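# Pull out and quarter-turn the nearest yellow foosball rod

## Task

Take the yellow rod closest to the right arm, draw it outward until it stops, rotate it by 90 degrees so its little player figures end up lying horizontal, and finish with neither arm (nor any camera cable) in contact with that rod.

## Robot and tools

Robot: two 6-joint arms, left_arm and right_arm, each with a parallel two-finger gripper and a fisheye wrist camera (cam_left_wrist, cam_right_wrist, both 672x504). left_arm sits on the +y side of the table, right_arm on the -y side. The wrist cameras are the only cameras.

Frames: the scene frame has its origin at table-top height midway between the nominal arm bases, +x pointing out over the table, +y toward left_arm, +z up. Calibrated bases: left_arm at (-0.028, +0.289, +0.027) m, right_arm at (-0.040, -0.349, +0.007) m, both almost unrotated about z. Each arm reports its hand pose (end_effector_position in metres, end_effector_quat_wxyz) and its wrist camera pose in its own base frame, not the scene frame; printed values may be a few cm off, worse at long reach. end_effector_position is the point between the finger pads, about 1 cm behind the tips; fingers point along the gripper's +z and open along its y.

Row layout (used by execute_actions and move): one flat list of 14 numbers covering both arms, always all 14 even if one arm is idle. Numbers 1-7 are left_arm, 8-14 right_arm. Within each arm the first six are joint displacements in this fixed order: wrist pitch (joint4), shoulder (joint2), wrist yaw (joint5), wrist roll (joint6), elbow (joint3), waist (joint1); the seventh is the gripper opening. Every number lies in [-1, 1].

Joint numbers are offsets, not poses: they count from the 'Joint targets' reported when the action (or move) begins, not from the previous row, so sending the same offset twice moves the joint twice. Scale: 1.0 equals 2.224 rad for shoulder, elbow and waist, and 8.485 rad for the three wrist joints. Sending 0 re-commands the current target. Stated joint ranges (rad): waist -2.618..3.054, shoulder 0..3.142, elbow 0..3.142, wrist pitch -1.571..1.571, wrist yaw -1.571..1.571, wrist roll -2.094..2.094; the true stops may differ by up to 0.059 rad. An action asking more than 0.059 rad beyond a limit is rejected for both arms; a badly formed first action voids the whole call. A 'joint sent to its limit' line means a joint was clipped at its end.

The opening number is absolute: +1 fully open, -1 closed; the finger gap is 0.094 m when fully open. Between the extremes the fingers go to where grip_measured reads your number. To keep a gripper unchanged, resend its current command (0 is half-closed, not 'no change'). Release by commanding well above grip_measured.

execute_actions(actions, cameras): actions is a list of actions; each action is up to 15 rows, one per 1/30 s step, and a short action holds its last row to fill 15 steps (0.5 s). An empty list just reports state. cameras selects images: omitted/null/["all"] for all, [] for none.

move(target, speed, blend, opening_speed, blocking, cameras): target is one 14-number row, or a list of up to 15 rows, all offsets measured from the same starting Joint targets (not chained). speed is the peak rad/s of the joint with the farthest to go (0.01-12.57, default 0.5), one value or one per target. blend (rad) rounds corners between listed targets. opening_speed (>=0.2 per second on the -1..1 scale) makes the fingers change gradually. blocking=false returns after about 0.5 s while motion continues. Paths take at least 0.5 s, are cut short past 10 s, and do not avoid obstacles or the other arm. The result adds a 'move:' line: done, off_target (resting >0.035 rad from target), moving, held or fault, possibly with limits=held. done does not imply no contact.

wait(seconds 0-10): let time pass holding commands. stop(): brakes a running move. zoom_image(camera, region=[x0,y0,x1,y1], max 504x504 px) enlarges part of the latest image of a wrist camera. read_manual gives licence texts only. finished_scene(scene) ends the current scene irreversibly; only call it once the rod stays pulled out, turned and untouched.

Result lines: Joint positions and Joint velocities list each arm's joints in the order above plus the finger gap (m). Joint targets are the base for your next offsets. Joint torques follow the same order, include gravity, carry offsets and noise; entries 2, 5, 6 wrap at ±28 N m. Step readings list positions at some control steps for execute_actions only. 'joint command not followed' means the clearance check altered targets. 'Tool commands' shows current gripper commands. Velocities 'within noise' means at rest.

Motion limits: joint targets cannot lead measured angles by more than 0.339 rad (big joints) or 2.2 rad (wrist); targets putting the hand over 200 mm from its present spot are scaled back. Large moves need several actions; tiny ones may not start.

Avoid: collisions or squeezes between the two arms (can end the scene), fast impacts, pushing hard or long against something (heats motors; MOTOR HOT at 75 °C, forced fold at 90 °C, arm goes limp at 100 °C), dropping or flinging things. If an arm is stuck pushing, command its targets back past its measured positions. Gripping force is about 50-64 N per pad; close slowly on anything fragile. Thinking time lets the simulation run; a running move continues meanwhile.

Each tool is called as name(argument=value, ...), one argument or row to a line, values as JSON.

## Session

move(
  target=[
    [0,0,0,0,0,0,1,-0.26,-0.14,-0.0276,-0.005,0.117,0,0.7],
    [0,0,0,0,0,0,1,-0.165,-0.1,-0.0276,-0.005,0.405,0,0.7],
  ],
  speed=1,
)

zoom_image(
  camera="cam_right_wrist",
  region=[80, 20, 460, 300],
)

Scene clock: 4.00 s.
left_arm: end_effector_position=(+0.4127, +0.0165, +0.1264) grip_measured=+1.000 end_effector_quat_wxyz=(+0.618, -0.002, +0.786, +0.007) | right_arm: end_effector_position=(+0.4027, -0.0071, +0.2774) grip_measured=+0.702 end_effector_quat_wxyz=(+0.464, +0.016, +0.885, -0.020)
Joint names: [wrist pitch, shoulder, wrist yaw, wrist roll, elbow, waist]
Joint positions: left_arm=[0.901 1.55 0.039 0.018 0.411 0.054 0.094] | right_arm=[-0.546 1.304 0.053 0.012 1.244 0.003 0.08]
Joint velocities: within noise
Joint torques (N m): left_arm=[1.86 -6.79 -0.02 0.02 5.65 -0.05] | right_arm=[1.62 -3.66 -0.05 -0.08 8.34 0.03]
Heat: left arm: 41 °C; right arm: 38 °C.
Joint targets: left_arm=[0.889 1.548 0.039 0.019 0.413 0.054] | right_arm=[-0.539 1.312 0.043 0.005 1.261 0.003]
move: done
camera_calibration:
cam_left_wrist: T_world_to_cam=[[-0.0177666, -0.985889, 0.166453, -0.00796993], [-0.580802, -0.125334, -0.804339, 0.378982], [0.813851, -0.110967, -0.570379, -0.140833], [0, 0, 0, 1]] pos_world=[0.334589, 0.0240143, 0.225829]
cam_right_wrist: T_world_to_cam=[[0.014648, -0.980836, 0.194284, -0.0760012], [-0.84898, -0.114847, -0.515793, 0.516821], [0.528221, -0.157388, -0.834393, 0.135486], [0, 0, 0, 1]] pos_world=[0.368318, 0.00613444, 0.394387]

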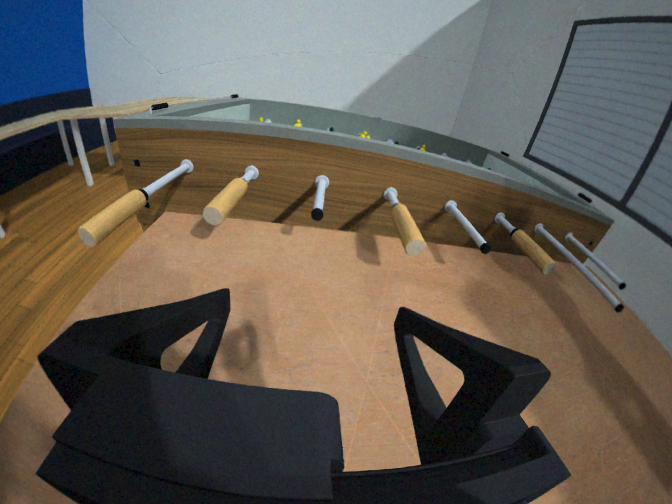

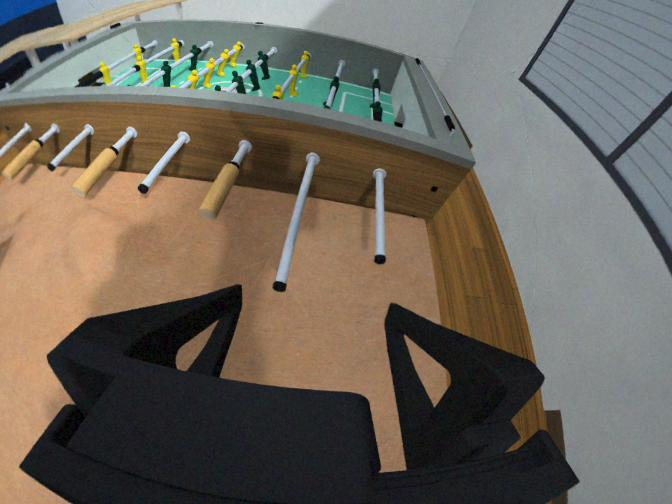

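Scaled by 1.326 from the camera's 672x504 image, which has a finer 960x720 frame.

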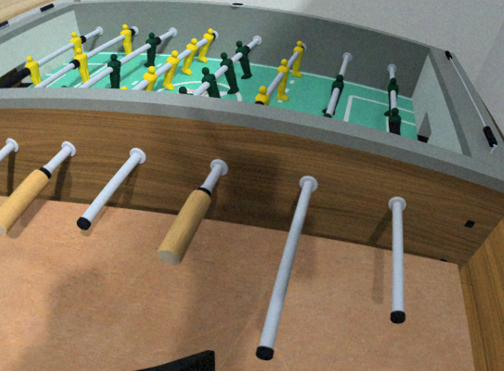

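move(
  target=[0,0,0,0,0,0,1,0.1103,0.4159,0.0994,-0.0536,0.058,0.2711,0.7],
  speed=0.8,
  cameras=["cam_right_wrist"],
)

Scene clock: 36.20 s.
left_arm: end_effector_position=(+0.4127, +0.0165, +0.1264) grip_measured=+1.000 end_effector_quat_wxyz=(+0.618, -0.002, +0.786, +0.007) | right_arm: end_effector_position=(+0.5275, +0.2061, +0.0949) grip_measured=+0.702 end_effector_quat_wxyz=(+0.498, -0.203, +0.778, -0.323)
Joint names: [wrist pitch, shoulder, wrist yaw, wrist roll, elbow, waist]
Joint positions: left_arm=[0.901 1.55 0.039 0.018 0.411 0.054 0.094] | right_arm=[0.387 2.23 0.878 -0.451 1.365 0.615 0.08]
Joint velocities: within noise
Joint torques (N m): left_arm=[1.86 -6.79 -0.01 0.01 5.65 -0.09] | right_arm=[1.53 -10.59 0.32 0.02 7.99 -0.79]
Heat: left arm: 41 °C; right arm: 40 °C.
Joint targets: left_arm=[0.889 1.548 0.039 0.019 0.413 0.054] | right_arm=[0.397 2.237 0.887 -0.450 1.390 0.606]
move: done
camera_calibration:
cam_right_wrist: T_world_to_cam=[[0.0244474, -0.567619, 0.822928, 0.0167675], [-0.743566, -0.560547, -0.36455, 0.575023], [0.668215, -0.602989, -0.435766, -0.0690359], [0, 0, 0, 1]] pos_world=[0.473289, 0.290217, 0.165743]
Images, in order (width x height): cam_right_wrist 672x504.

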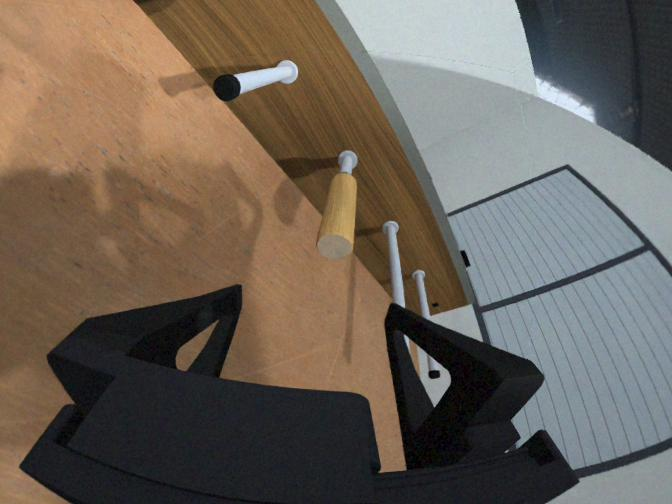

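move(
  target=[
    [0,0,0,0,0,0,1,-0.0041,0.134,-0.0176,-0.0134,0.1902,-0.0751,0.7],
  ],
  speed=0.4,
  cameras=["cam_right_wrist"],
)

Scene clock: 44.27 s.
left_arm: end_effector_position=(+0.4127, +0.0165, +0.1264) grip_measured=+1.000 end_effector_quat_wxyz=(+0.618, -0.002, +0.786, +0.007) | right_arm: end_effector_position=(+0.6341, +0.1655, +0.0868) grip_measured=+0.702 end_effector_quat_wxyz=(+0.512, -0.185, +0.770, -0.332)
Joint names: [wrist pitch, shoulder, wrist yaw, wrist roll, elbow, waist]
Joint positions: left_arm=[0.901 1.55 0.039 0.018 0.411 0.054 0.094] | right_arm=[0.372 2.509 0.748 -0.565 1.782 0.44 0.08]
Joint velocities: within noise
Joint torques (N m): left_arm=[1.86 -6.78 -0.01 0.02 5.67 -0.05] | right_arm=[1.47 -11.4 0.06 0.02 8.96 -0.03]
Heat: left arm: 41 °C; right arm: 41 °C.
Joint targets: left_arm=[0.889 1.548 0.039 0.019 0.413 0.054] | right_arm=[0.362 2.535 0.737 -0.563 1.813 0.439]
move: done
camera_calibration:
cam_right_wrist: T_world_to_cam=[[-0.0267396, -0.571016, 0.820503, 0.0309686], [-0.740575, -0.539998, -0.399938, 0.626342], [0.671441, -0.618339, -0.408441, -0.170274], [0, 0, 0, 1]] pos_world=[0.57901, 0.25062, 0.155541]
Images, in order (width x height): cam_right_wrist 672x504.

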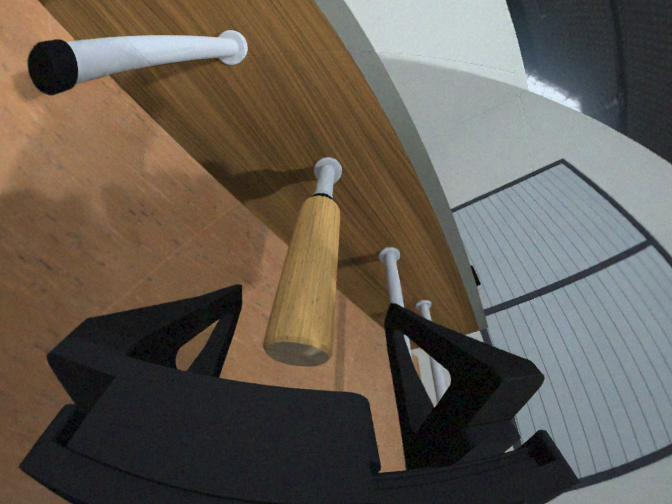

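move(
  target=[0,0,0,0,0,0,1,0,0.0115,0,0,0,0,0.7],
  speed=0.3,
  cameras=[],
)

move(
  target=[0,0,0,0,0,0,1,0,0,0,0,0,0,-0.9],
  opening_speed=0.8,
  cameras=["cam_right_wrist"],
)

Scene clock: 51.87 s.
left_arm: end_effector_position=(+0.4127, +0.0165, +0.1264) grip_measured=+1.000 end_effector_quat_wxyz=(+0.618, -0.002, +0.786, +0.007) | right_arm: end_effector_position=(+0.6336, +0.1653, +0.0707) grip_measured=+0.702 end_effector_quat_wxyz=(+0.502, -0.192, +0.774, -0.334)
Joint names: [wrist pitch, shoulder, wrist yaw, wrist roll, elbow, waist]
Joint positions: left_arm=[0.901 1.55 0.039 0.018 0.411 0.054 0.094] | right_arm=[0.369 2.536 0.747 -0.565 1.785 0.44 0.08]
Joint velocities: within noise
Joint torques (N m): left_arm=[1.85 -6.8 0 0.02 5.67 -0.08] | right_arm=[1.43 -11.48 0.11 0.03 8.7 -0.05]
Heat: left arm: 41 °C; right arm: 41 °C.
Joint targets: left_arm=[0.889 1.548 0.039 0.019 0.413 0.054] | right_arm=[0.362 2.561 0.737 -0.563 1.813 0.439]
move: done
No camera images: "cameras" was empty.

Scene clock: 54.07 s.
left_arm: end_effector_position=(+0.4127, +0.0165, +0.1264) grip_measured=+1.000 end_effector_quat_wxyz=(+0.618, -0.002, +0.786, +0.007) | right_arm: end_effector_position=(+0.6338, +0.1640, +0.0729) grip_measured=-0.305 end_effector_quat_wxyz=(+0.502, -0.188, +0.773, -0.338)
Joint names: [wrist pitch, shoulder, wrist yaw, wrist roll, elbow, waist]
Joint positions: left_arm=[0.901 1.55 0.039 0.018 0.411 0.054 0.094] | right_arm=[0.372 2.536 0.757 -0.565 1.788 0.44 0.033]
Joint velocities: within noise
Joint torques (N m): left_arm=[1.84 -6.79 0 0.01 5.65 -0.06] | right_arm=[1.45 -11.49 0 0.03 8.4 -0.05]
Heat: left arm: 41 °C; right arm: 41 °C.
Joint targets: left_arm=[0.889 1.548 0.039 0.019 0.413 0.054] | right_arm=[0.362 2.561 0.737 -0.563 1.813 0.439]
move: done
camera_calibration:
cam_right_wrist: T_world_to_cam=[[-0.0170126, -0.560352, 0.82808, 0.0330295], [-0.75217, -0.538482, -0.379838, 0.625357], [0.658749, -0.629319, -0.412319, -0.166554], [0, 0, 0, 1]] pos_world=[0.580654, 0.250437, 0.14151]
Images, in order (width x height): cam_right_wrist 672x504.

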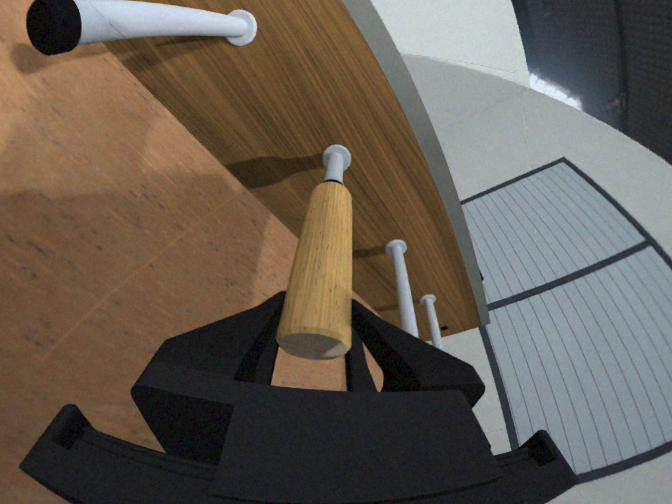

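move(
  target=[
    [0,0,0,0,0,0,1,0.0133,-0.0624,0.0049,0.0039,-0.1195,0.02,-0.9],
    [0,0,0,0,0,0,1,0.0229,-0.1189,0.0108,0.0086,-0.2232,0.0448,-0.9],
    [0,0,0,0,0,0,1,0.0289,-0.1694,0.0178,0.014,-0.3111,0.0744,-0.9],
    [0,0,0,0,0,0,1,0.0312,-0.214,0.0259,0.0202,-0.3831,0.1088,-0.9],
  ],
  speed=[0.3,0.3,0.3,0.15],
  blend=0.05,
  cameras=["cam_right_wrist"],
)

Scene clock: 68.37 s.
left_arm: end_effector_position=(+0.4127, +0.0165, +0.1264) grip_measured=+1.000 end_effector_quat_wxyz=(+0.618, -0.002, +0.786, +0.007) | right_arm: end_effector_position=(+0.4638, +0.1783, +0.0688) grip_measured=-0.306 end_effector_quat_wxyz=(+0.511, -0.185, +0.775, -0.323)
Joint names: [wrist pitch, shoulder, wrist yaw, wrist roll, elbow, waist]
Joint positions: left_arm=[0.901 1.55 0.039 0.018 0.411 0.054 0.094] | right_arm=[0.653 2.123 0.933 -0.412 1 0.657 0.033]
Joint velocities: within noise
Joint torques (N m): left_arm=[1.84 -6.75 0.01 0.02 5.6 -0.06] | right_arm=[1.21 -12.52 0.54 0.2 2.17 2.18]
Heat: left arm: 41 °C; right arm: 42 °C.
Joint targets: left_arm=[0.889 1.548 0.039 0.019 0.413 0.054] | right_arm=[0.627 2.085 0.957 -0.392 0.961 0.681]
move: off_target (right_arm); right_arm: the elbow is farthest, 0.039 rad from its target
camera_calibration:
cam_right_wrist: T_world_to_cam=[[-0.0140347, -0.584854, 0.811017, 0.0456973], [-0.740336, -0.539106, -0.401581, 0.499823], [0.672091, -0.606061, -0.425422, -0.0565717], [0, 0, 0, 1]] pos_world=[0.4087, 0.261898, 0.139591]
Images, in order (width x height): cam_right_wrist 672x504.

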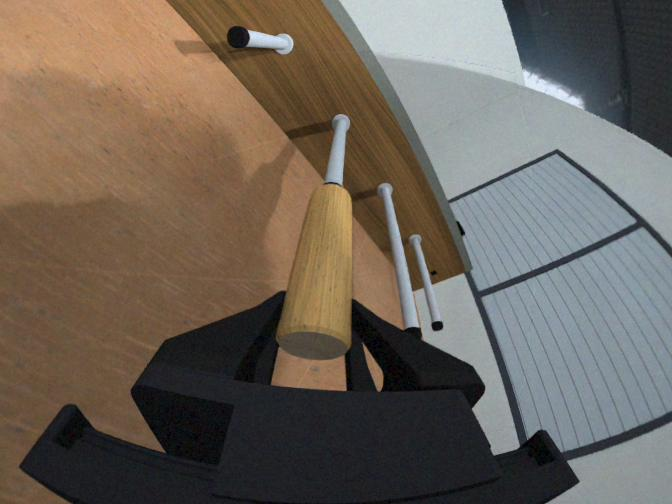

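move(
  target=[
    [0,0,0,0,0,0,1,-0.0064,-0.0454,-0.0233,0.0389,-0.0252,-0.0217,-0.9],
    [0,0,0,0,0,0,1,0.0001,-0.0674,-0.0466,0.0779,-0.0567,-0.047,-0.9],
    [0,0,0,0,0,0,1,0.0196,-0.0659,-0.0699,0.117,-0.0944,-0.076,-0.9],
    [0,0,0,0,0,0,1,0.0519,-0.0409,-0.0931,0.1563,-0.1385,-0.1085,-0.9],
    [0,0,0,0,0,0,1,0.0587,-0.0679,-0.0877,0.1575,-0.1879,-0.0869,-0.9],
  ],
  speed=[0.5,0.5,0.5,0.5,0.15],
  blend=0.05,
  cameras=["cam_right_wrist"],
)

Scene clock: 86.80 s.
left_arm: end_effector_position=(+0.4127, +0.0165, +0.1264) grip_measured=+1.000 end_effector_quat_wxyz=(+0.618, -0.002, +0.786, +0.007) | right_arm: end_effector_position=(+0.4618, +0.1762, +0.0751) grip_measured=-0.308 end_effector_quat_wxyz=(+0.523, +0.244, +0.752, +0.320)
Joint names: [wrist pitch, shoulder, wrist yaw, wrist roll, elbow, waist]
Joint positions: left_arm=[0.901 1.55 0.039 0.018 0.411 0.054 0.094] | right_arm=[1.044 2.011 0.19 0.912 0.711 0.431 0.033]
Joint velocities: within noise
Joint torques (N m): left_arm=[1.85 -6.75 0 0.01 5.65 -0.05] | right_arm=[2.46 -14.53 0.32 0.34 -8.23 5.16]
Heat: left arm: 41 °C; right arm: 44 °C.
Joint targets: left_arm=[0.889 1.548 0.039 0.019 0.413 0.054] | right_arm=[1.125 1.933 0.213 0.945 0.543 0.488]
move: off_target (right_arm); right_arm: the elbow is farthest, 0.168 rad from its target
camera_calibration:
cam_right_wrist: T_world_to_cam=[[-0.0189729, -0.800872, -0.598535, 0.18556], [-0.682847, 0.447656, -0.577342, 0.312544], [0.730315, 0.397754, -0.555366, -0.247867], [0, 0, 0, 1]] pos_world=[0.397961, 0.107287, 0.153853]
Images, in order (width x height): cam_right_wrist 672x504.

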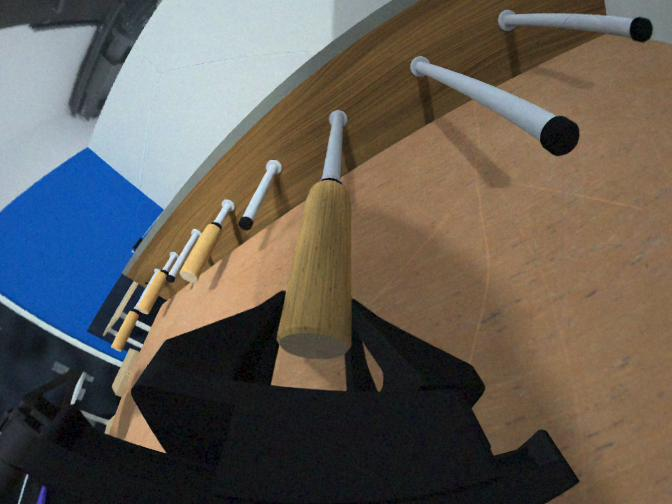

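move(
  target=[0,0,0,0,0,0,1,-0.0057,0.0229,-0.0046,-0.0012,0.0419,-0.0184,-0.9],
  speed=0.2,
  cameras=[],
)

move(
  target=[0,0,0,0,0,0,1,0,0,0,0,0,0,0.4],
  opening_speed=1,
  cameras=[],
)

move(
  target=[
    [0,0,0,0,0,0,1,-0.012,-0.2307,0.0106,0,-0.1844,0.0423,0.4],
    [0,0,0,0,0,0,1,-0.1933,-0.3112,-0.0205,-0.1102,0.2914,-0.201,0.4],
  ],
  speed=[0.6,1.0],
  cameras=["cam_right_wrist"],
)

zoom_image(
  camera="cam_right_wrist",
  region=[180, 20, 440, 300],
)

Scene clock: 109.33 s.
left_arm: end_effector_position=(+0.4127, +0.0165, +0.1264) grip_measured=+1.000 end_effector_quat_wxyz=(+0.618, -0.002, +0.786, +0.007) | right_arm: end_effector_position=(+0.4629, +0.1781, +0.0726) grip_measured=-0.308 end_effector_quat_wxyz=(+0.517, +0.241, +0.756, +0.322)
Joint names: [wrist pitch, shoulder, wrist yaw, wrist roll, elbow, waist]
Joint positions: left_arm=[0.901 1.55 0.039 0.018 0.411 0.054 0.094] | right_arm=[1.033 2.017 0.173 0.912 0.719 0.427 0.033]
Joint velocities: within noise
Joint torques (N m): left_arm=[1.85 -6.78 -0.01 0.01 5.63 -0.08] | right_arm=[2.11 -10.81 0.07 0.25 -1.51 1.8]
Heat: left arm: 40 °C; right arm: 48 °C.
Joint targets: left_arm=[0.889 1.548 0.039 0.019 0.413 0.054] | right_arm=[1.076 1.984 0.174 0.934 0.636 0.447]
move: off_target (right_arm); right_arm: the elbow is farthest, 0.083 rad from its target
No camera images: "cameras" was empty.

Scene clock: 110.87 s.
left_arm: end_effector_position=(+0.4127, +0.0165, +0.1264) grip_measured=+1.000 end_effector_quat_wxyz=(+0.618, -0.002, +0.786, +0.007) | right_arm: end_effector_position=(+0.4444, +0.1796, +0.0643) grip_measured=+0.397 end_effector_quat_wxyz=(+0.505, +0.241, +0.760, +0.329)
Joint names: [wrist pitch, shoulder, wrist yaw, wrist roll, elbow, waist]
Joint positions: left_arm=[0.901 1.55 0.039 0.018 0.411 0.054 0.094] | right_arm=[1.071 2.001 0.166 0.933 0.65 0.444 0.066]
Joint velocities: within noise
Joint torques (N m): left_arm=[1.85 -6.78 0 0.01 5.68 -0.06] | right_arm=[1.77 -9.02 0.15 0.01 3.26 0.35]
Heat: left arm: 40 °C; right arm: 48 °C.
Joint targets: left_arm=[0.889 1.548 0.039 0.019 0.413 0.054] | right_arm=[1.077 1.984 0.174 0.934 0.636 0.447]
move: done
No camera images: "cameras" was empty.

Scene clock: 114.33 s.
left_arm: end_effector_position=(+0.4127, +0.0165, +0.1264) grip_measured=+1.000 end_effector_quat_wxyz=(+0.618, -0.002, +0.786, +0.007) | right_arm: end_effector_position=(+0.4031, +0.0008, +0.2866) grip_measured=+0.398 end_effector_quat_wxyz=(+0.473, +0.004, +0.881, -0.003)
Joint names: [wrist pitch, shoulder, wrist yaw, wrist roll, elbow, waist]
Joint positions: left_arm=[0.901 1.55 0.039 0.018 0.411 0.054 0.094] | right_arm=[-0.55 1.299 0.012 0.007 1.263 0.005 0.066]
Joint velocities: within noise
Joint torques (N m): left_arm=[1.84 -6.78 -0.01 0.01 5.64 -0.03] | right_arm=[1.46 -4.74 -0.11 -0.13 8.73 -0.42]
Heat: left arm: 40 °C; right arm: 47 °C.
Joint targets: left_arm=[0.889 1.548 0.039 0.019 0.413 0.054] | right_arm=[-0.564 1.292 0.000 -0.001 1.284 0.000]
move: done
camera_calibration:
cam_right_wrist: T_world_to_cam=[[0.0487576, -0.983074, 0.176601, -0.0787301], [-0.834258, -0.137306, -0.534005, 0.522142], [0.549215, -0.121294, -0.826832, 0.133501], [0, 0, 0, 1]] pos_world=[0.366119, 0.0104888, 0.403113]
Images, in order (width x height): cam_right_wrist 672x504.

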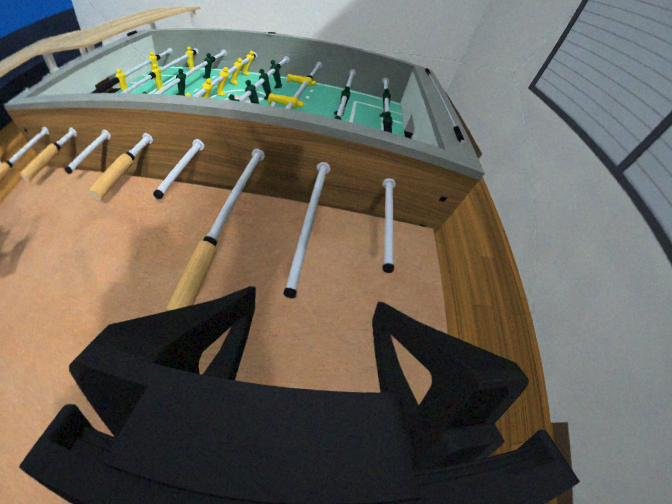

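Scaled by 1.800 from the camera's 672x504 image, which has a finer 960x720 frame.

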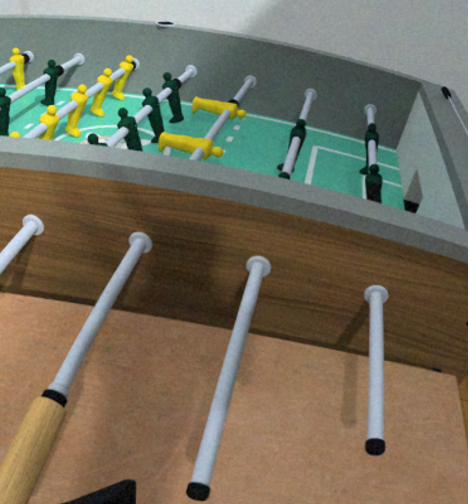

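finished_scene(
  scene=3,
)

The scene is finished: the task was done.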